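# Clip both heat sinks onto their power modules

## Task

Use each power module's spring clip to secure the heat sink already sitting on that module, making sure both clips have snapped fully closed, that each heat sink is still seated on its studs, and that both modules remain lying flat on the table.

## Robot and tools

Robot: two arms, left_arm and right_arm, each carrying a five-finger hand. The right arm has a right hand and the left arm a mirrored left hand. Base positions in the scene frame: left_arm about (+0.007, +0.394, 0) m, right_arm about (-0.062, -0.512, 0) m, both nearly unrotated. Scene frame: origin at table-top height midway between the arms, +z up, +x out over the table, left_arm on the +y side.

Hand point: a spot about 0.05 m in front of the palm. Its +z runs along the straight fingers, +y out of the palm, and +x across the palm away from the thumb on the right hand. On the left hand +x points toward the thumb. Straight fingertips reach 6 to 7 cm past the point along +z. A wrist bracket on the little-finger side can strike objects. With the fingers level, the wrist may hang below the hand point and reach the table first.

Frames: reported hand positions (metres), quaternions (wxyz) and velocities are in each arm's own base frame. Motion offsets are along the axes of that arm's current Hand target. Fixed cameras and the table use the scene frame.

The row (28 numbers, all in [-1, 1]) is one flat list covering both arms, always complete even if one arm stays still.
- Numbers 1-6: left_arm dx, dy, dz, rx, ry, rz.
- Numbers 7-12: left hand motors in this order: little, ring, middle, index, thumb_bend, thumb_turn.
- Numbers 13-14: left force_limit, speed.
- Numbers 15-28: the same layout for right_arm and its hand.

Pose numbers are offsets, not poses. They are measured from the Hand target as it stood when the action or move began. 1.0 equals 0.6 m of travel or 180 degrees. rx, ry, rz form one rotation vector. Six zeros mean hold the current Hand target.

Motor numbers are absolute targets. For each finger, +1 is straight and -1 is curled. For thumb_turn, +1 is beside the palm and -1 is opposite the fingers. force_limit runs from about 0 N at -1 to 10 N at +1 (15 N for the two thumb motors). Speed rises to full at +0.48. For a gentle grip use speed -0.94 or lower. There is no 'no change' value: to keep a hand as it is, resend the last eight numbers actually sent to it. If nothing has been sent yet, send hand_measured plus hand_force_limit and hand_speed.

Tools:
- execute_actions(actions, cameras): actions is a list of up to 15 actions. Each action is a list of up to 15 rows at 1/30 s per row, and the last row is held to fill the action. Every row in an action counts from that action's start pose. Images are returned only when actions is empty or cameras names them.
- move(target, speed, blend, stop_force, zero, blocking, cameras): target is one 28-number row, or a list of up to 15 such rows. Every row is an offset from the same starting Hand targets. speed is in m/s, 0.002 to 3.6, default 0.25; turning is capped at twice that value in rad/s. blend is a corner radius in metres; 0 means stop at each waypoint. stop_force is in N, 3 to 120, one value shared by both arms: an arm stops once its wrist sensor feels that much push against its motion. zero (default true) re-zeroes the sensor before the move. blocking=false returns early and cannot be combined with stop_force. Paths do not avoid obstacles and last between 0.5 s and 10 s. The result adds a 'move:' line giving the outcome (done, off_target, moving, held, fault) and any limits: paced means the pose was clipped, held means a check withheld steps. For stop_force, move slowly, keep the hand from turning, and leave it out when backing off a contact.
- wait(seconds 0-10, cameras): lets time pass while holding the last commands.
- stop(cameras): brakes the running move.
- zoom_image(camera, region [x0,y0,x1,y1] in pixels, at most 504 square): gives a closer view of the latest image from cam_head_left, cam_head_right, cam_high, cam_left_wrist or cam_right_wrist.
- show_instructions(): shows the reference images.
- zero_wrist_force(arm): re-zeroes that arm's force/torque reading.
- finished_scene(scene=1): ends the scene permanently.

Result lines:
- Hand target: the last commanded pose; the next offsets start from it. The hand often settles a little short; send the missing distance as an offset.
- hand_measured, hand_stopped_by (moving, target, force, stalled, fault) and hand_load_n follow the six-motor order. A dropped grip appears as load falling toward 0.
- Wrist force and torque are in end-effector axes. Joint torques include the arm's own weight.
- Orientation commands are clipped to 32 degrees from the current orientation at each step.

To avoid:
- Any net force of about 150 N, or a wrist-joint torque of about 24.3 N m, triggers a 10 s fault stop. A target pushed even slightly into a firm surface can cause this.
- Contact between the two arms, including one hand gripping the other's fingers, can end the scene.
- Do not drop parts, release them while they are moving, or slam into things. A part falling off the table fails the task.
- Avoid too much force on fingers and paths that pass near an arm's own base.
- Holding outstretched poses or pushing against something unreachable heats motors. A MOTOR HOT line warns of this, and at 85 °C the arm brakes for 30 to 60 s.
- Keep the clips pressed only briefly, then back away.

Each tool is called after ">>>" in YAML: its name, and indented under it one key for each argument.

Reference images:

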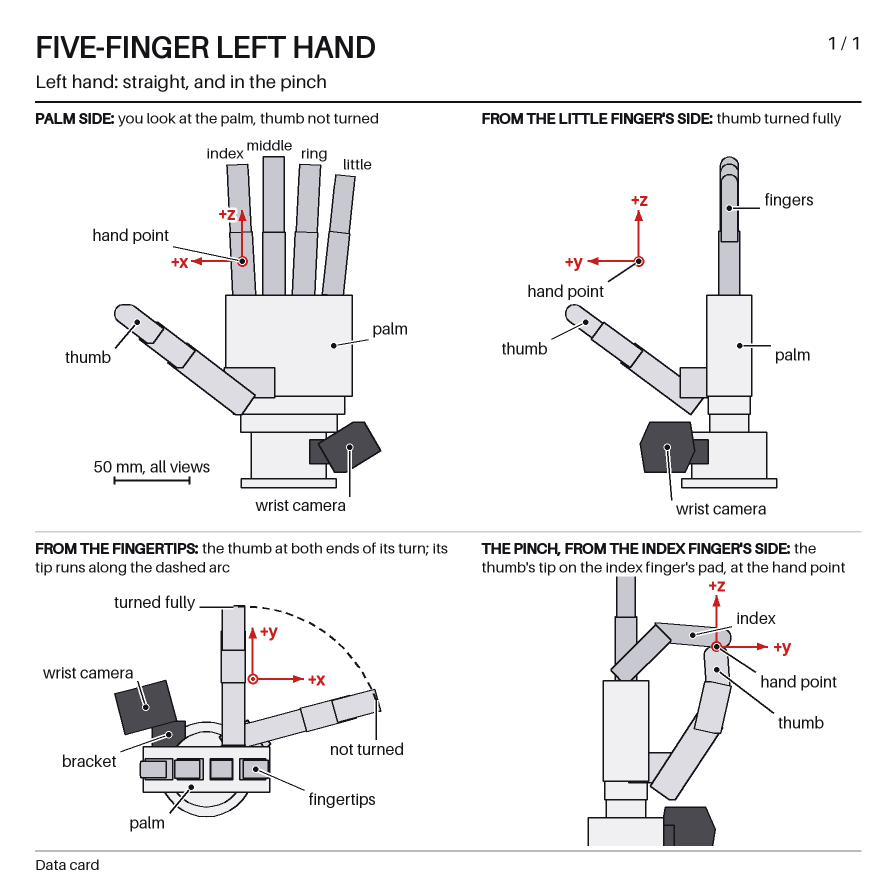

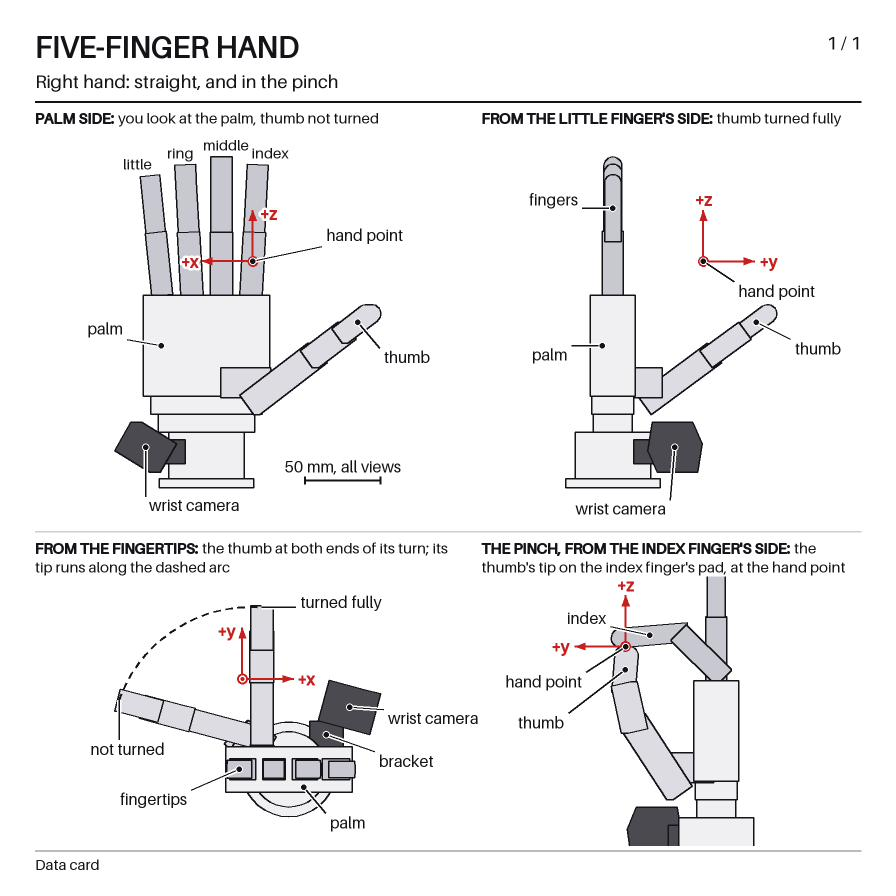

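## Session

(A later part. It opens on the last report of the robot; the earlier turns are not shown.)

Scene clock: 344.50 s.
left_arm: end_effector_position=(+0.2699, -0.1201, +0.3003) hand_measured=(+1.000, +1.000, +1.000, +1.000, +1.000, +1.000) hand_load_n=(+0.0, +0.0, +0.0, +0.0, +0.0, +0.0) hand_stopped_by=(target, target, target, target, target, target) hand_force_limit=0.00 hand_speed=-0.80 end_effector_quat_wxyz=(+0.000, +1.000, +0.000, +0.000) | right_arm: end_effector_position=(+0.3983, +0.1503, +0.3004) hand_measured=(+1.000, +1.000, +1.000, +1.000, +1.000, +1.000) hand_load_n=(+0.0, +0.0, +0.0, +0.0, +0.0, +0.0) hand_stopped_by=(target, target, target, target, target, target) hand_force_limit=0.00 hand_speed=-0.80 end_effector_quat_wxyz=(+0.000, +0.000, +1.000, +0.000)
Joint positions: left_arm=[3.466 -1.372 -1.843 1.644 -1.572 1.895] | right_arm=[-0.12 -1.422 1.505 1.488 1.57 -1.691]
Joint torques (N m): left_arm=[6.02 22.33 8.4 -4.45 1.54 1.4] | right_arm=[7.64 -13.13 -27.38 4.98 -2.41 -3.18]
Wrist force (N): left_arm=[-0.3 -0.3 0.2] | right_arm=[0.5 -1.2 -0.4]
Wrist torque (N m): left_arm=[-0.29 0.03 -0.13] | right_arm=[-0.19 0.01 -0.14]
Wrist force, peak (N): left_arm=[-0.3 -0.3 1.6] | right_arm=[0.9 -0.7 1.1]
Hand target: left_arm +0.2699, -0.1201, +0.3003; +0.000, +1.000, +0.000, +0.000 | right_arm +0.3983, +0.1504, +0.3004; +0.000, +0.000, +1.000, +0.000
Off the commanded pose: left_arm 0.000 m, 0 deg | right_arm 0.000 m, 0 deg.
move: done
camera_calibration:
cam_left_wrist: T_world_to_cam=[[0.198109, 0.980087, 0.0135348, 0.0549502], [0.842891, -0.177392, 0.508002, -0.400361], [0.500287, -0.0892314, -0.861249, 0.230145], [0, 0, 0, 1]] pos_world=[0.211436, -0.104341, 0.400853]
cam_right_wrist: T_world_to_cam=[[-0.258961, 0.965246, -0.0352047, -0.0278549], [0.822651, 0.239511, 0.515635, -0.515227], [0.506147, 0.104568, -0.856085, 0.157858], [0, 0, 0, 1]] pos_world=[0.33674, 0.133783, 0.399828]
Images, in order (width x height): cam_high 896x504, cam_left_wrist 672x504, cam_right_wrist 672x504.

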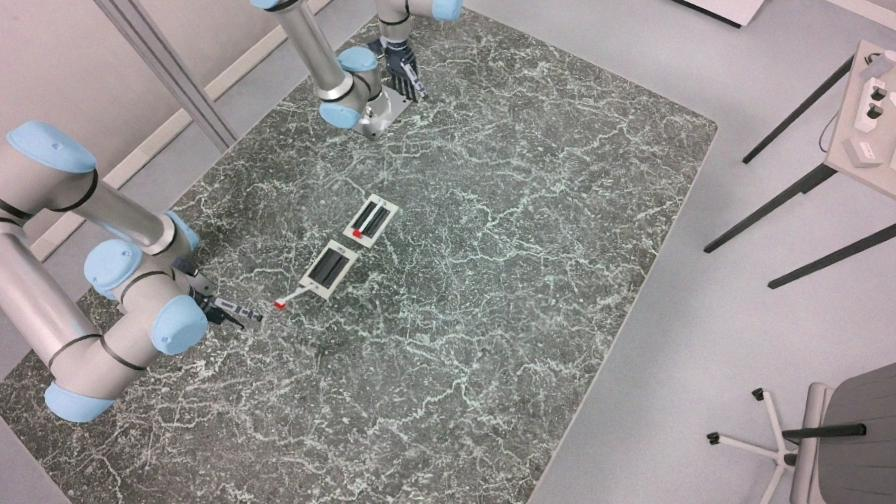

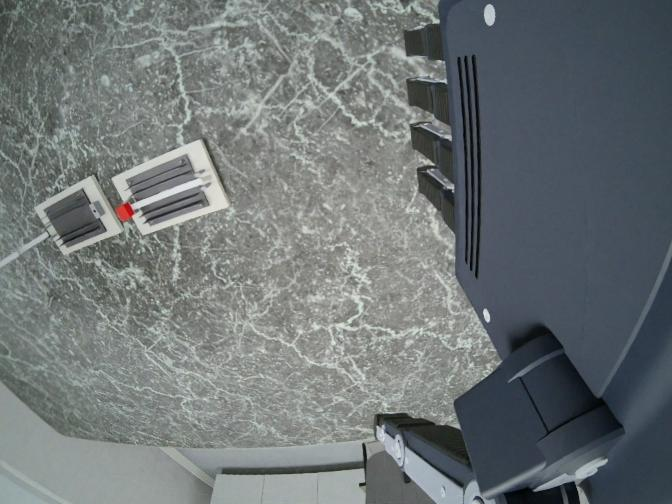

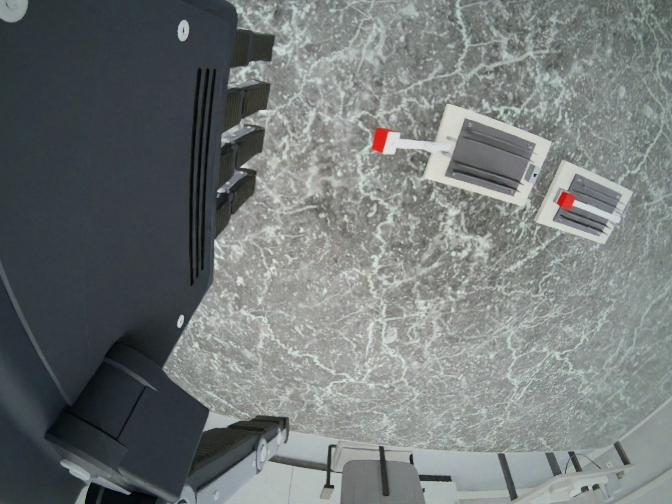

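>>> move:
  target:
    - [0,0,0,0,0,0,1,1,1,1,1,1,0,-0.8,-0.001,0,0.259,0,0,0,1,1,1,1,1,1,0,-0.8]
    - [0,0,0,0,0,0,1,1,1,1,1,1,0,-0.8,-0.001,0.0833,0.259,0,0,0,1,1,1,1,1,1,0,-0.8]
  speed: [0.2,0.1]
  blend: 0.02
  cameras: ["cam_high","cam_right_wrist"]

>>> zoom_image:
  camera: "cam_right_wrist"
  region: [180, 40, 500, 280]

Scene clock: 359.60 s.
left_arm: end_effector_position=(+0.2699, -0.1201, +0.3003) hand_measured=(+1.000, +1.000, +1.000, +1.000, +1.000, +1.000) hand_load_n=(+0.0, +0.0, +0.0, +0.0, +0.0, +0.0) hand_stopped_by=(target, target, target, target, target, target) hand_force_limit=0.00 hand_speed=-0.80 end_effector_quat_wxyz=(+0.000, +1.000, +0.000, +0.000) | right_arm: end_effector_position=(+0.3989, +0.2004, +0.1450) hand_measured=(+1.000, +1.000, +1.000, +1.000, +1.000, +1.000) hand_load_n=(+0.0, +0.0, +0.0, +0.0, +0.0, +0.0) hand_stopped_by=(target, target, target, target, target, target) hand_force_limit=0.00 hand_speed=-0.80 end_effector_quat_wxyz=(+0.000, +0.000, +1.000, +0.000)
Joint positions: left_arm=[3.467 -1.372 -1.843 1.644 -1.572 1.896] | right_arm=[0.018 -1.286 1.749 1.108 1.57 -1.553]
Joint torques (N m): left_arm=[6.89 21.16 6.59 -4.42 1.34 1.58] | right_arm=[6.6 -16.97 -22.81 5 2.46 3.2]
Wrist force (N): left_arm=[-0.1 -0.2 0.2] | right_arm=[0.2 -1.0 -0.7]
Wrist torque (N m): left_arm=[-0.30 0.01 -0.12] | right_arm=[-0.14 0.06 -0.28]
Wrist force, peak (N): left_arm=[-0.5 -0.5 0.3] | right_arm=[0.8 -1.1 -1.8]
Hand target: left_arm +0.2699, -0.1201, +0.3003; +0.000, +1.000, +0.000, +0.000 | right_arm +0.3989, +0.2005, +0.1450; +0.000, +0.000, +1.000, +0.000
Off the commanded pose: left_arm 0.000 m, 0 deg | right_arm 0.000 m, 0 deg.
move: done
camera_calibration:
cam_right_wrist: T_world_to_cam=[[-0.259182, 0.965187, -0.0351987, -0.0813484], [0.822632, 0.239704, 0.515576, -0.447581], [0.506064, 0.104672, -0.856121, 0.0193077], [0, 0, 0, 1]] pos_world=[0.33734, 0.183782, 0.244429]
Images, in order (width x height): cam_high 896x504, cam_right_wrist 672x504.

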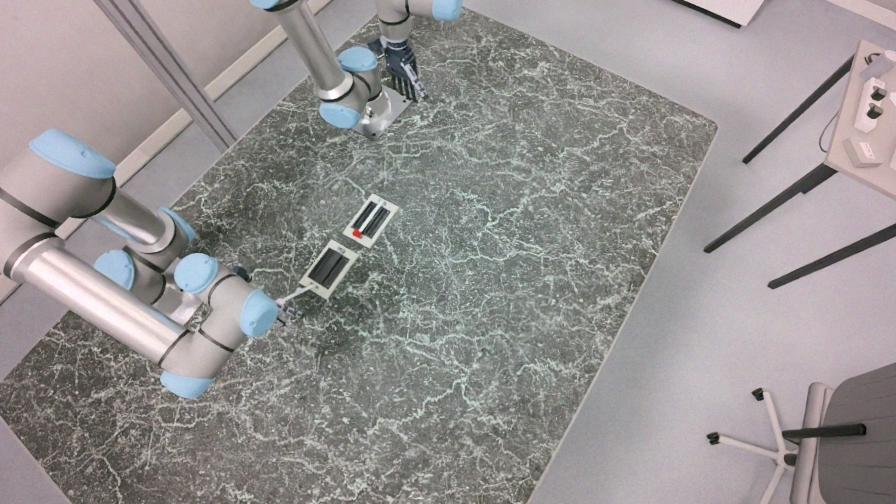

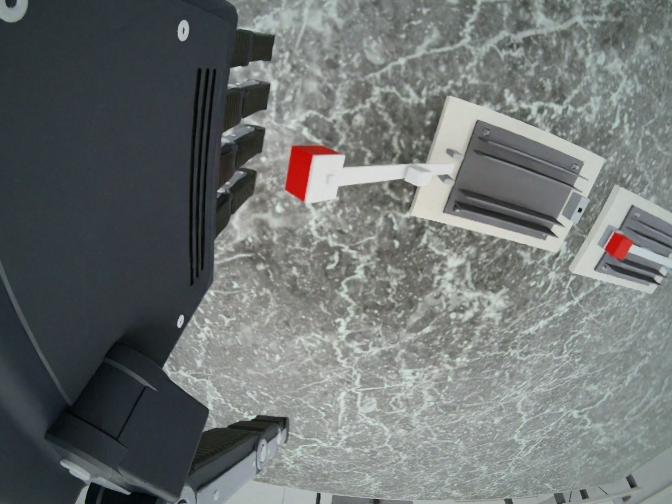

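Scaled by 1.575 from the camera's 672x504 image, which has a finer 960x720 frame.

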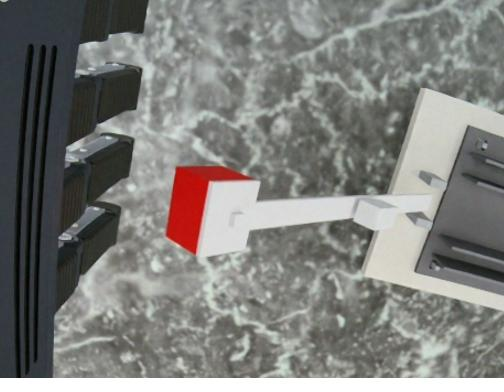

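>>> move:
  target:
    - [0,0,0,0,0,0,1,1,1,1,1,1,0,-0.8,-0.001,0.021,-0.0033,0,0,0,1,1,1,1,1,1,0,-0.8]
    - [0,0,0,0,0,0,1,1,1,1,1,1,0,-0.8,0,0.06,-0.045,0,0,0,1,1,1,1,1,1,0,-0.8]
    - [0,0,0,0,0,0,1,1,1,1,1,1,0,-0.8,0.001,0.0947,-0.0687,0,0,0,1,1,1,1,1,1,0,-0.8]
    - [0,0,0,0,0,0,1,1,1,1,1,1,0,-0.8,0.002,0.1327,-0.0858,0,0,0,1,1,1,1,1,1,0,-0.8]
  speed: 0.05
  stop_force: 12
  cameras: ["cam_high","cam_right_wrist"]

>>> zoom_image:
  camera: "cam_right_wrist"
  region: [180, 40, 500, 280]

>>> zoom_image:
  camera: "cam_high"
  region: [240, 180, 420, 340]

Scene clock: 371.53 s.
left_arm: end_effector_position=(+0.2699, -0.1201, +0.3003) hand_measured=(+1.000, +1.000, +1.000, +1.000, +1.000, +1.000) hand_load_n=(+0.0, +0.0, +0.0, +0.0, +0.0, +0.0) hand_stopped_by=(target, target, target, target, target, target) hand_force_limit=0.00 hand_speed=-0.80 end_effector_quat_wxyz=(+0.000, +1.000, +0.000, +0.000) | right_arm: end_effector_position=(+0.3977, +0.2800, +0.1966) hand_measured=(+1.000, +1.000, +1.000, +1.000, +1.000, +1.000) hand_load_n=(+0.0, +0.0, +0.0, +0.0, +0.0, +0.0) hand_stopped_by=(target, target, target, target, target, target) hand_force_limit=0.00 hand_speed=-0.80 end_effector_quat_wxyz=(+0.000, +0.000, +1.000, +0.000)
Joint positions: left_arm=[3.467 -1.372 -1.843 1.644 -1.572 1.896] | right_arm=[0.223 -1.254 1.564 1.261 1.57 -1.349]
Joint torques (N m): left_arm=[6.43 20.57 8.22 -4.06 1.37 1.37] | right_arm=[7.24 -18.83 -24.49 4.85 2.43 3.06]
Wrist force (N): left_arm=[-0.2 -0.5 0.3] | right_arm=[0.5 -0.9 -0.5]
Wrist torque (N m): left_arm=[-0.32 0.03 -0.12] | right_arm=[-0.13 0.01 -0.25]
Wrist force, peak (N): left_arm=[-0.4 -0.5 0.5] | right_arm=[0.4 -1.5 -1.0]
Hand target: left_arm +0.2699, -0.1201, +0.3003; +0.000, +1.000, +0.000, +0.000 | right_arm +0.3977, +0.2800, +0.1966; +0.000, +0.000, +1.000, +0.000
Off the commanded pose: left_arm 0.000 m, 0 deg | right_arm 0.000 m, 0 deg.
move: done
camera_calibration:
cam_right_wrist: T_world_to_cam=[[-0.259182, 0.965187, -0.0351987, -0.156772], [0.822632, 0.239704, 0.515576, -0.492251], [0.506064, 0.104672, -0.856121, 0.0556629], [0, 0, 0, 1]] pos_world=[0.33614, 0.263482, 0.295929]
Images, in order (width x height): cam_high 896x504, cam_right_wrist 672x504.

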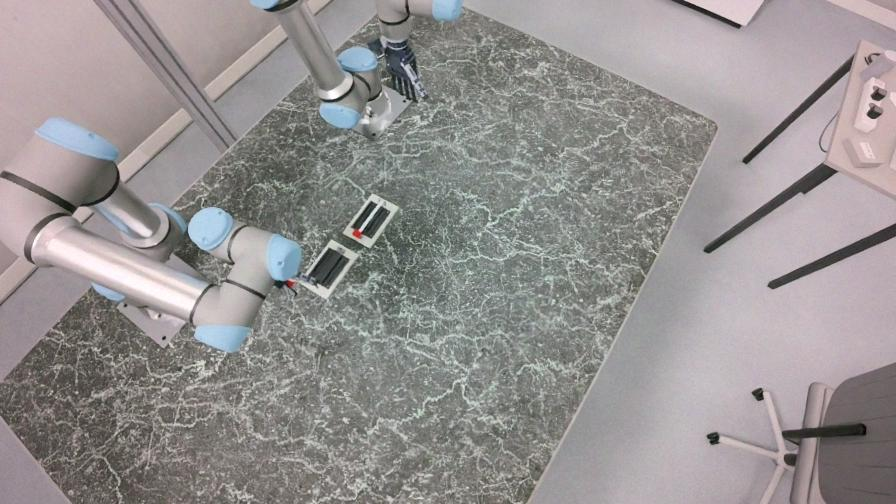

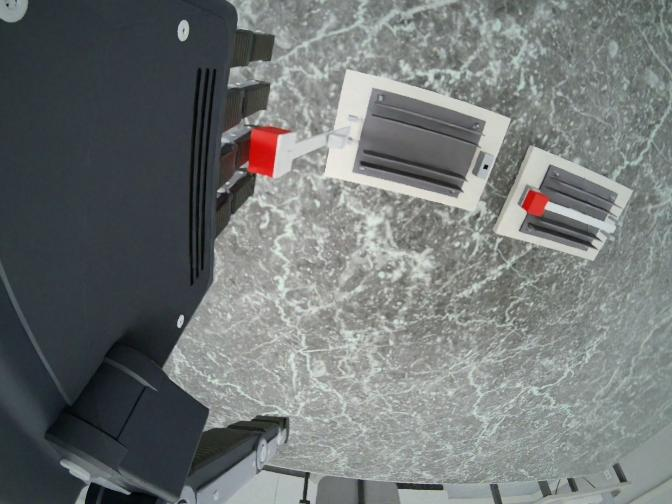

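Scaled by 1.575 from the camera's 672x504 image, which has a finer 960x720 frame.

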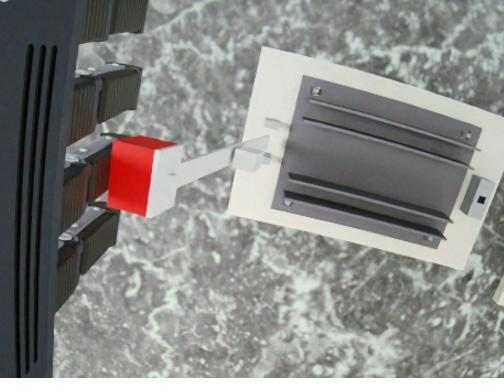

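Scaled by 2.800 from the camera's 896x504 image, which has a finer 1280x720 frame.

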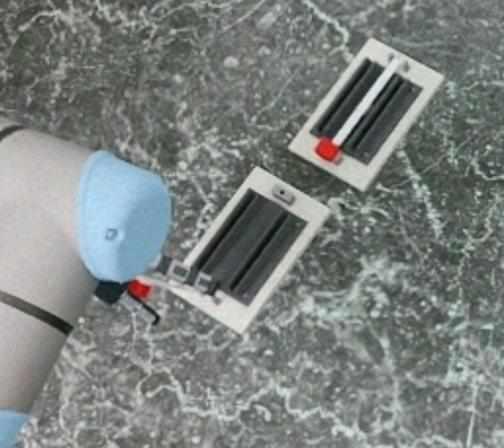

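>>> move:
  target:
    - [0,0,0,0,0,0,1,1,1,1,1,1,0,-0.8,0.0012,0.0433,-0.0273,0,0,0,1,1,1,1,1,1,0,-0.8]
    - [0,0,0,0,0,0,1,1,1,1,1,1,0,-0.8,0.0037,0.0998,-0.0337,0,0,0,1,1,1,1,1,1,0,-0.8]
    - [0,0,0,0,0,0,1,1,1,1,1,1,0,-0.8,0.0078,0.1553,-0.022,0,0,0,1,1,1,1,1,1,0,-0.8]
    - [0,0,0,0,0,0,1,1,1,1,1,1,0,-0.8,0.0112,0.2058,0.0035,0,0,0,1,1,1,1,1,1,0,-0.8]
    - [0,0,0,0,0,0,1,1,1,1,1,1,0,-0.8,0.0145,0.248,0.0413,0,0,0,1,1,1,1,1,1,0,-0.8]
    - [0,0,0,0,0,0,1,1,1,1,1,1,0,-0.8,0.0162,0.279,0.0888,0,0,0,1,1,1,1,1,1,0,-0.8]
  speed: 0.05
  stop_force: 10
  cameras: ["cam_high","cam_right_wrist"]

>>> zoom_image:
  camera: "cam_right_wrist"
  region: [180, 40, 500, 280]

>>> zoom_image:
  camera: "cam_high"
  region: [240, 180, 420, 340]

Scene clock: 384.60 s.
left_arm: end_effector_position=(+0.2699, -0.1201, +0.3003) hand_measured=(+1.000, +1.000, +1.000, +1.000, +1.000, +1.000) hand_load_n=(+0.0, +0.0, +0.0, +0.0, +0.0, +0.0) hand_stopped_by=(target, target, target, target, target, target) hand_force_limit=0.00 hand_speed=-0.80 end_effector_quat_wxyz=(+0.000, +1.000, +0.000, +0.000) | right_arm: end_effector_position=(+0.3879, +0.4475, +0.1434) hand_measured=(+1.000, +1.000, +1.000, +1.000, +1.000, +1.000) hand_load_n=(+0.0, +0.0, +0.0, +0.0, +0.0, +0.0) hand_stopped_by=(target, target, target, target, target, target) hand_force_limit=0.00 hand_speed=-0.80 end_effector_quat_wxyz=(+0.000, +0.000, +1.000, +0.000)
Joint positions: left_arm=[3.467 -1.372 -1.843 1.644 -1.572 1.896] | right_arm=[0.57 -0.981 1.297 1.254 1.57 -1.001]
Joint torques (N m): left_arm=[5.92 21.54 8.75 -4.09 0.81 1.38] | right_arm=[6.4 -29.71 -25.26 -0.48 2.43 2.92]
Wrist force (N): left_arm=[-0.3 -0.4 0.6] | right_arm=[0.7 -0.9 -0.5]
Wrist torque (N m): left_arm=[-0.32 0.05 -0.13] | right_arm=[-0.15 -0.02 -0.24]
Wrist force, peak (N): left_arm=[-0.3 -0.8 0.1] | right_arm=[0.9 -1.1 -0.8]
Hand target: left_arm +0.2699, -0.1201, +0.3003; +0.000, +1.000, +0.000, +0.000 | right_arm +0.3879, +0.4475, +0.1434; +0.000, +0.000, +1.000, +0.000
Off the commanded pose: left_arm 0.000 m, 0 deg | right_arm 0.000 m, 0 deg.
move: done
camera_calibration:
cam_right_wrist: T_world_to_cam=[[-0.259182, 0.965187, -0.0351987, -0.322757], [0.822632, 0.239704, 0.515576, -0.496887], [0.506064, 0.104672, -0.856121, -0.00244547], [0, 0, 0, 1]] pos_world=[0.32634, 0.430882, 0.242729]
Images, in order (width x height): cam_high 896x504, cam_right_wrist 672x504.

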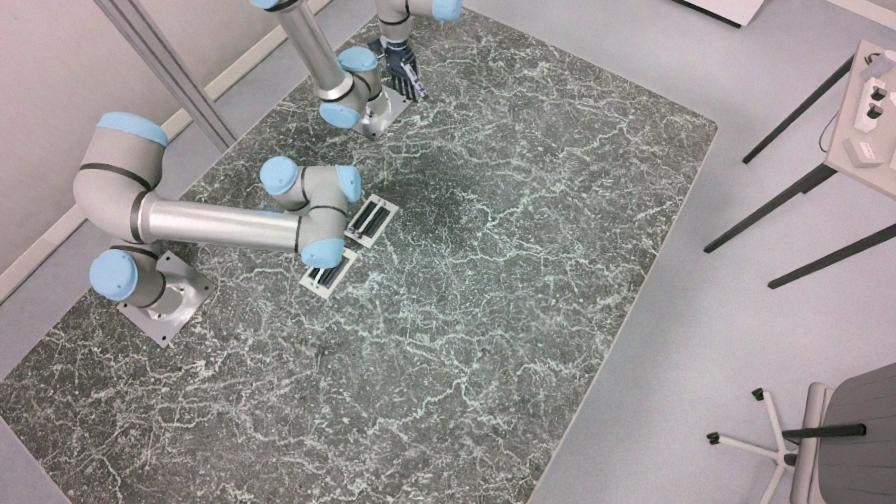

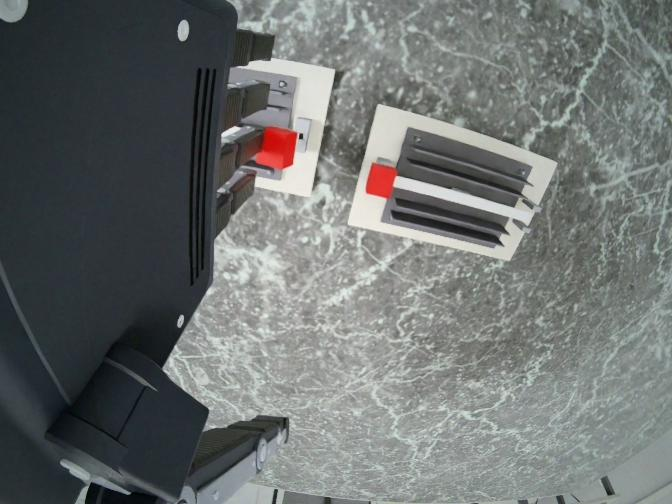

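Scaled by 1.575 from the camera's 672x504 image, which has a finer 960x720 frame.

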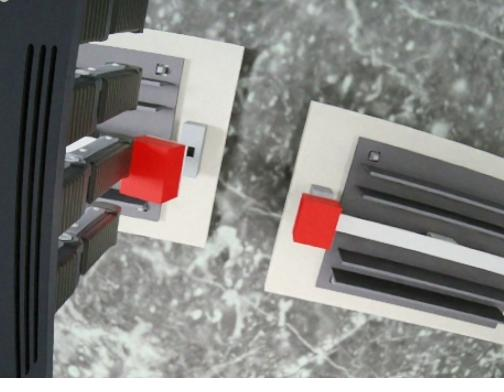

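Scaled by 2.800 from the camera's 896x504 image, which has a finer 1280x720 frame.

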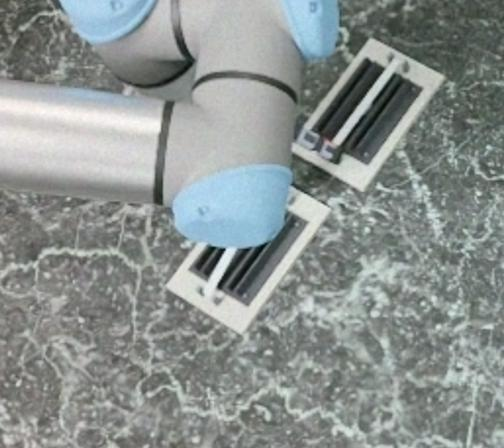

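>>> move:
  target:
    - [0,0,0,0,0,0,1,1,1,1,1,1,0,-0.8,-0.0035,0.0125,0.0223,0,0,0,1,1,1,1,1,1,0,-0.8]
    - [0,0,0,0,0,0,1,1,1,1,1,1,0,-0.8,-0.0035,0.03,0.0507,0,0,0,1,1,1,1,1,1,0,-0.8]
    - [0,0,0,0,0,0,1,1,1,1,1,1,0,-0.8,-0.0035,0.0315,0.0773,0,0,0,1,1,1,1,1,1,0,-0.8]
  speed: [0.04,0.03,0.012]
  stop_force: 26
  cameras: ["cam_high","cam_right_wrist"]

>>> zoom_image:
  camera: "cam_right_wrist"
  region: [180, 40, 500, 280]

Scene clock: 393.63 s.
left_arm: end_effector_position=(+0.2699, -0.1201, +0.3003) hand_measured=(+1.000, +1.000, +1.000, +1.000, +1.000, +1.000) hand_load_n=(+0.0, +0.0, +0.0, +0.0, +0.0, +0.0) hand_stopped_by=(target, target, target, target, target, target) hand_force_limit=0.00 hand_speed=-0.80 end_effector_quat_wxyz=(+0.000, +1.000, +0.000, +0.000) | right_arm: end_effector_position=(+0.3900, +0.4658, +0.1072) hand_measured=(+1.000, +1.000, +1.000, +1.000, +1.000, +1.000) hand_load_n=(+0.0, +0.0, +0.0, +0.0, +0.0, +0.0) hand_stopped_by=(target, target, target, target, target, target) hand_force_limit=0.00 hand_speed=-0.80 end_effector_quat_wxyz=(+0.000, +0.000, +1.000, +0.000)
Joint positions: left_arm=[3.467 -1.372 -1.843 1.644 -1.572 1.896] | right_arm=[0.597 -0.915 1.286 1.2 1.57 -0.974]
Joint torques (N m): left_arm=[5.14 19.73 7.42 -3.88 0.9 1.22] | right_arm=[-1.87 -37.85 -16.88 2.55 1.11 -0.18]
Wrist force (N): left_arm=[-0.4 -0.5 0.3] | right_arm=[0.8 -1.6 -27.8]
Wrist torque (N m): left_arm=[-0.32 0.04 -0.13] | right_arm=[1.56 0.58 -0.27]
Wrist force, peak (N): left_arm=[-0.6 -0.5 0.4] | right_arm=[0.6 -2.7 -41.9]
Hand target: left_arm +0.2699, -0.1201, +0.3003; +0.000, +1.000, +0.000, +0.000 | right_arm +0.3900, +0.4658, +0.1072; +0.000, +0.000, +1.000, +0.000 (not the last commanded pose)
Off the commanded pose: left_arm 0.000 m, 0 deg | right_arm 0.010 m, 0 deg.
move: contact (right_arm); path passed 2 of 3 targets
camera_calibration:
cam_right_wrist: T_world_to_cam=[[-0.259182, 0.965187, -0.0351987, -0.34115], [0.822632, 0.239704, 0.515576, -0.484337], [0.506064, 0.104672, -0.856121, -0.0364153], [0, 0, 0, 1]] pos_world=[0.32844, 0.449182, 0.206529]
Images, in order (width x height): cam_high 896x504, cam_right_wrist 672x504.

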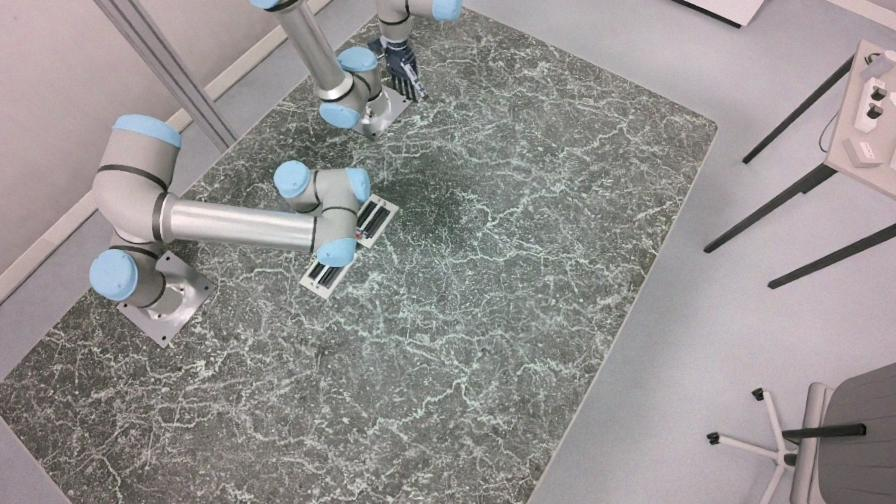

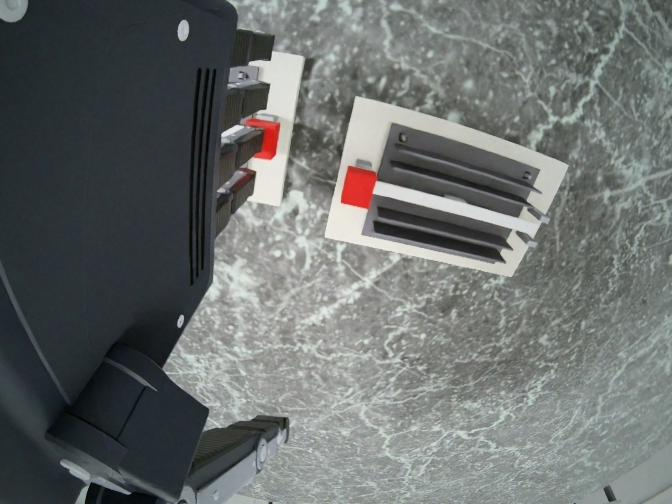

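Scaled by 1.575 from the camera's 672x504 image, which has a finer 960x720 frame.

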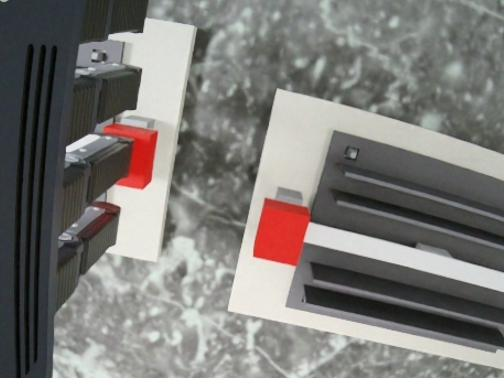

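>>> move:
  target:
    - [0,0,0,0,0,0,1,1,1,1,1,1,0,-0.8,0,0,-0.03,0,0,0,1,1,1,1,1,1,0,-0.8]
    - [0,0,0,0,0,0,1,1,1,1,1,1,0,-0.8,0,0,-0.1,0,0,0,1,1,1,1,1,1,0,-0.8]
    - [0,0,0,0,0,0,1,1,1,1,1,1,0,-0.8,0,-0.12,-0.14,0,0,0,1,1,1,1,1,1,0,-0.8]
  speed: [0.03,0.12,0.12]
  cameras: ["cam_high","cam_right_wrist"]

>>> zoom_image:
  camera: "cam_right_wrist"
  region: [180, 40, 500, 280]

>>> zoom_image:
  camera: "cam_high"
  region: [280, 180, 420, 310]

Scene clock: 400.40 s.
left_arm: end_effector_position=(+0.2699, -0.1201, +0.3003) hand_measured=(+1.000, +1.000, +1.000, +1.000, +1.000, +1.000) hand_load_n=(+0.0, +0.0, +0.0, +0.0, +0.0, +0.0) hand_stopped_by=(target, target, target, target, target, target) hand_force_limit=0.00 hand_speed=-0.80 end_effector_quat_wxyz=(+0.000, +1.000, +0.000, +0.000) | right_arm: end_effector_position=(+0.3900, +0.3939, +0.1911) hand_measured=(+1.000, +1.000, +1.000, +1.000, +1.000, +1.000) hand_load_n=(+0.0, +0.0, +0.0, +0.0, +0.0, +0.0) hand_stopped_by=(target, target, target, target, target, target) hand_force_limit=0.00 hand_speed=-0.80 end_effector_quat_wxyz=(+0.000, +0.000, +1.000, +0.000)
Joint positions: left_arm=[3.467 -1.372 -1.843 1.644 -1.572 1.896] | right_arm=[0.473 -1.102 1.36 1.312 1.57 -1.098]
Joint torques (N m): left_arm=[7.48 18.95 8.35 -3.68 0.71 1.31] | right_arm=[-7.69 -46.45 -11.21 -0.31 -2.34 -2.92]
Wrist force (N): left_arm=[-0.3 -0.4 0.1] | right_arm=[0.7 -0.9 -0.8]
Wrist torque (N m): left_arm=[-0.31 0.03 -0.12] | right_arm=[-0.16 -0.02 -0.13]
Wrist force, peak (N): left_arm=[-0.2 -0.5 0.7] | right_arm=[0.5 -2.4 -29.3]
Hand target: left_arm +0.2699, -0.1201, +0.3003; +0.000, +1.000, +0.000, +0.000 | right_arm +0.3900, +0.3938, +0.1911; +0.000, +0.000, +1.000, +0.000
Off the commanded pose: left_arm 0.000 m, 0 deg | right_arm 0.000 m, 0 deg.
move: done
camera_calibration:
cam_right_wrist: T_world_to_cam=[[-0.259182, 0.965187, -0.0351987, -0.2688], [0.822632, 0.239704, 0.515576, -0.510359], [0.506064, 0.104672, -0.856121, 0.0429392], [0, 0, 0, 1]] pos_world=[0.32844, 0.377282, 0.290429]
Images, in order (width x height): cam_high 896x504, cam_right_wrist 672x504.

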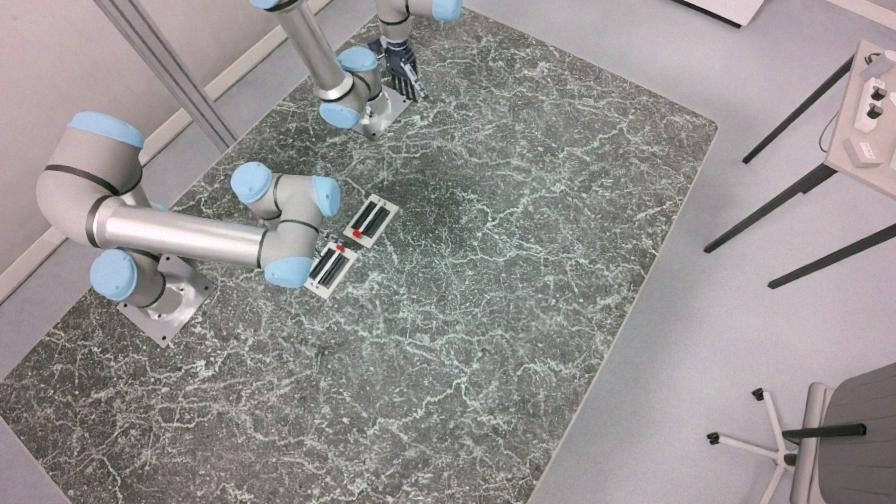

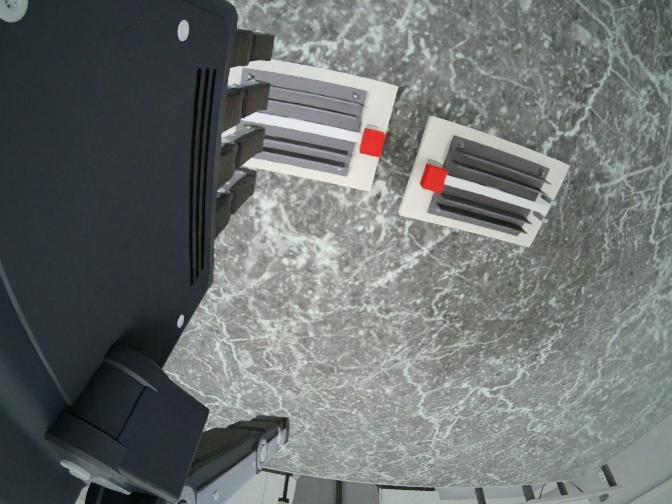

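Scaled by 1.575 from the camera's 672x504 image, which has a finer 960x720 frame.

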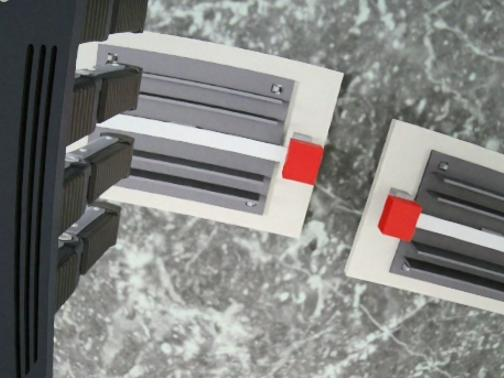

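Scaled by 3.600 from the camera's 896x504 image, which has a finer 1280x720 frame.

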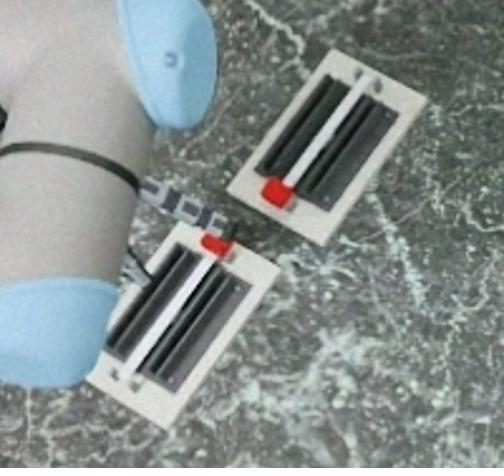

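>>> move:
  target:
    - [0,0,0,0,0,0,1,1,1,1,1,1,0,-0.8,0,0,-0.1333,0,0,0,1,1,1,1,1,1,0,-0.8]
    - [0,0,0,0,0,0,1,1,1,1,1,1,0,-0.8,0.3267,0.0433,0.085,0,-0.25,0,1,1,1,1,1,1,0,-0.8]
  speed: 0.3
  blend: 0.06
  cameras: ["cam_high","cam_right_wrist"]

>>> zoom_image:
  camera: "cam_right_wrist"
  region: [240, 60, 540, 300]

Scene clock: 415.90 s.
left_arm: end_effector_position=(+0.2699, -0.1201, +0.3003) hand_measured=(+1.000, +1.000, +1.000, +1.000, +1.000, +1.000) hand_load_n=(+0.0, +0.0, +0.0, +0.0, +0.0, +0.0) hand_stopped_by=(target, target, target, target, target, target) hand_force_limit=0.00 hand_speed=-0.80 end_effector_quat_wxyz=(+0.000, +1.000, +0.000, +0.000) | right_arm: end_effector_position=(+0.1940, +0.4197, +0.1401) hand_measured=(+1.000, +1.000, +1.000, +1.000, +1.000, +1.000) hand_load_n=(+0.0, +0.0, +0.0, +0.0, +0.0, +0.0) hand_stopped_by=(target, target, target, target, target, target) hand_force_limit=0.00 hand_speed=-0.80 end_effector_quat_wxyz=(+0.383, +0.000, +0.924, +0.000)
Joint positions: left_arm=[3.467 -1.372 -1.843 1.644 -1.572 1.896] | right_arm=[1.204 -1.288 1.952 0.562 2.291 -0.498]
Joint torques (N m): left_arm=[6.19 19.17 9.65 -3.57 0.58 1.3] | right_arm=[7.03 -13.76 -22.54 4.24 3.3 3.32]
Wrist force (N): left_arm=[-0.2 -0.3 0.2] | right_arm=[-0.5 -0.9 0.5]
Wrist torque (N m): left_arm=[-0.29 0.01 -0.12] | right_arm=[-0.16 0.05 -0.11]
Wrist force, peak (N): left_arm=[-0.3 -0.7 0.3] | right_arm=[0.2 -1.1 -1.9]
Hand target: left_arm +0.2699, -0.1201, +0.3003; +0.000, +1.000, +0.000, +0.000 | right_arm +0.1940, +0.4197, +0.1401; +0.383, +0.000, +0.924, +0.000
Off the commanded pose: left_arm 0.000 m, 0 deg | right_arm 0.000 m, 0 deg.
move: done; blend cut to 0.04 m at target 1
camera_calibration:
cam_right_wrist: T_world_to_cam=[[-0.158241, 0.965336, -0.207572, -0.341774], [0.217232, 0.239106, 0.946382, -0.271743], [0.963208, 0.104665, -0.247539, -0.0781672], [0, 0, 0, 1]] pos_world=[0.0802401, 0.403084, 0.166881]
Images, in order (width x height): cam_high 896x504, cam_right_wrist 672x504.

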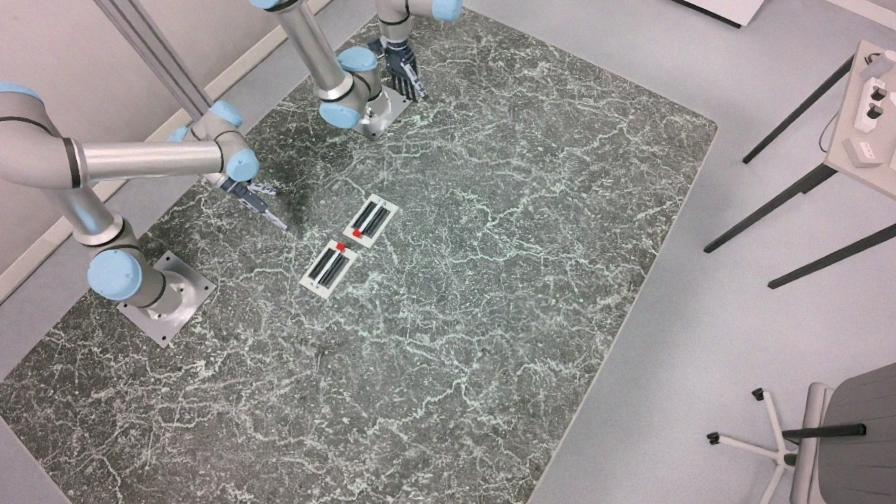

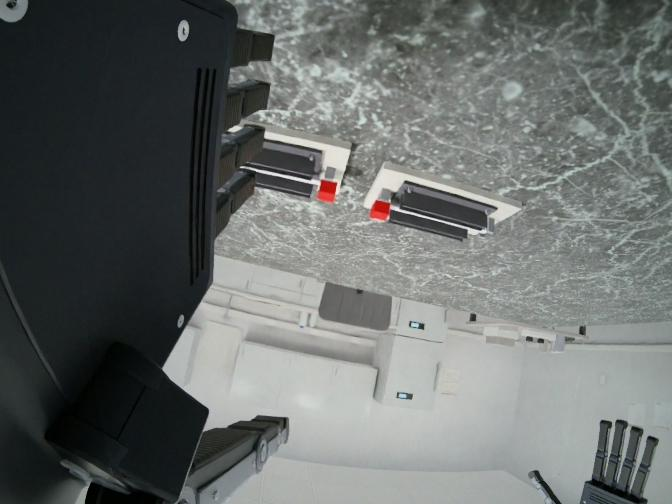

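Scaled by 1.680 from the camera's 672x504 image, which has a finer 960x720 frame.

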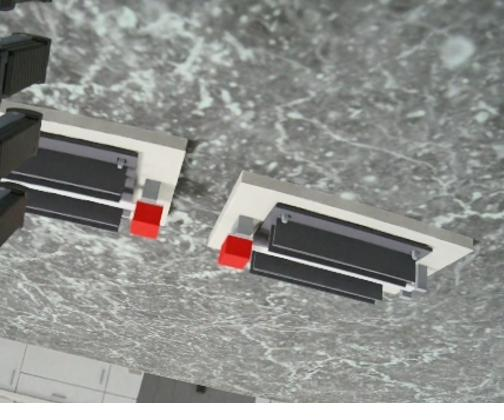

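>>> zoom_image:
  camera: "cam_right_wrist"
  region: [300, 130, 420, 230]

Scaled by 4.200 from the camera's 672x504 image, which has a finer 960x720 frame.

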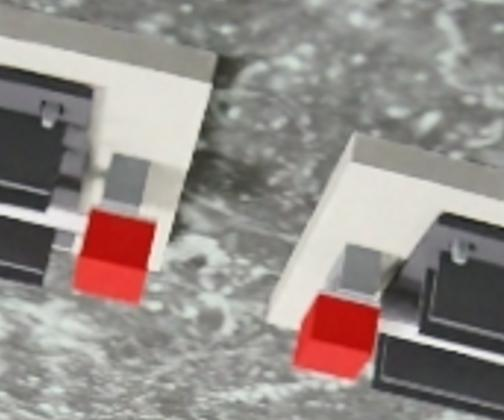

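>>> finished_scene:

The scene is finished: the task was done.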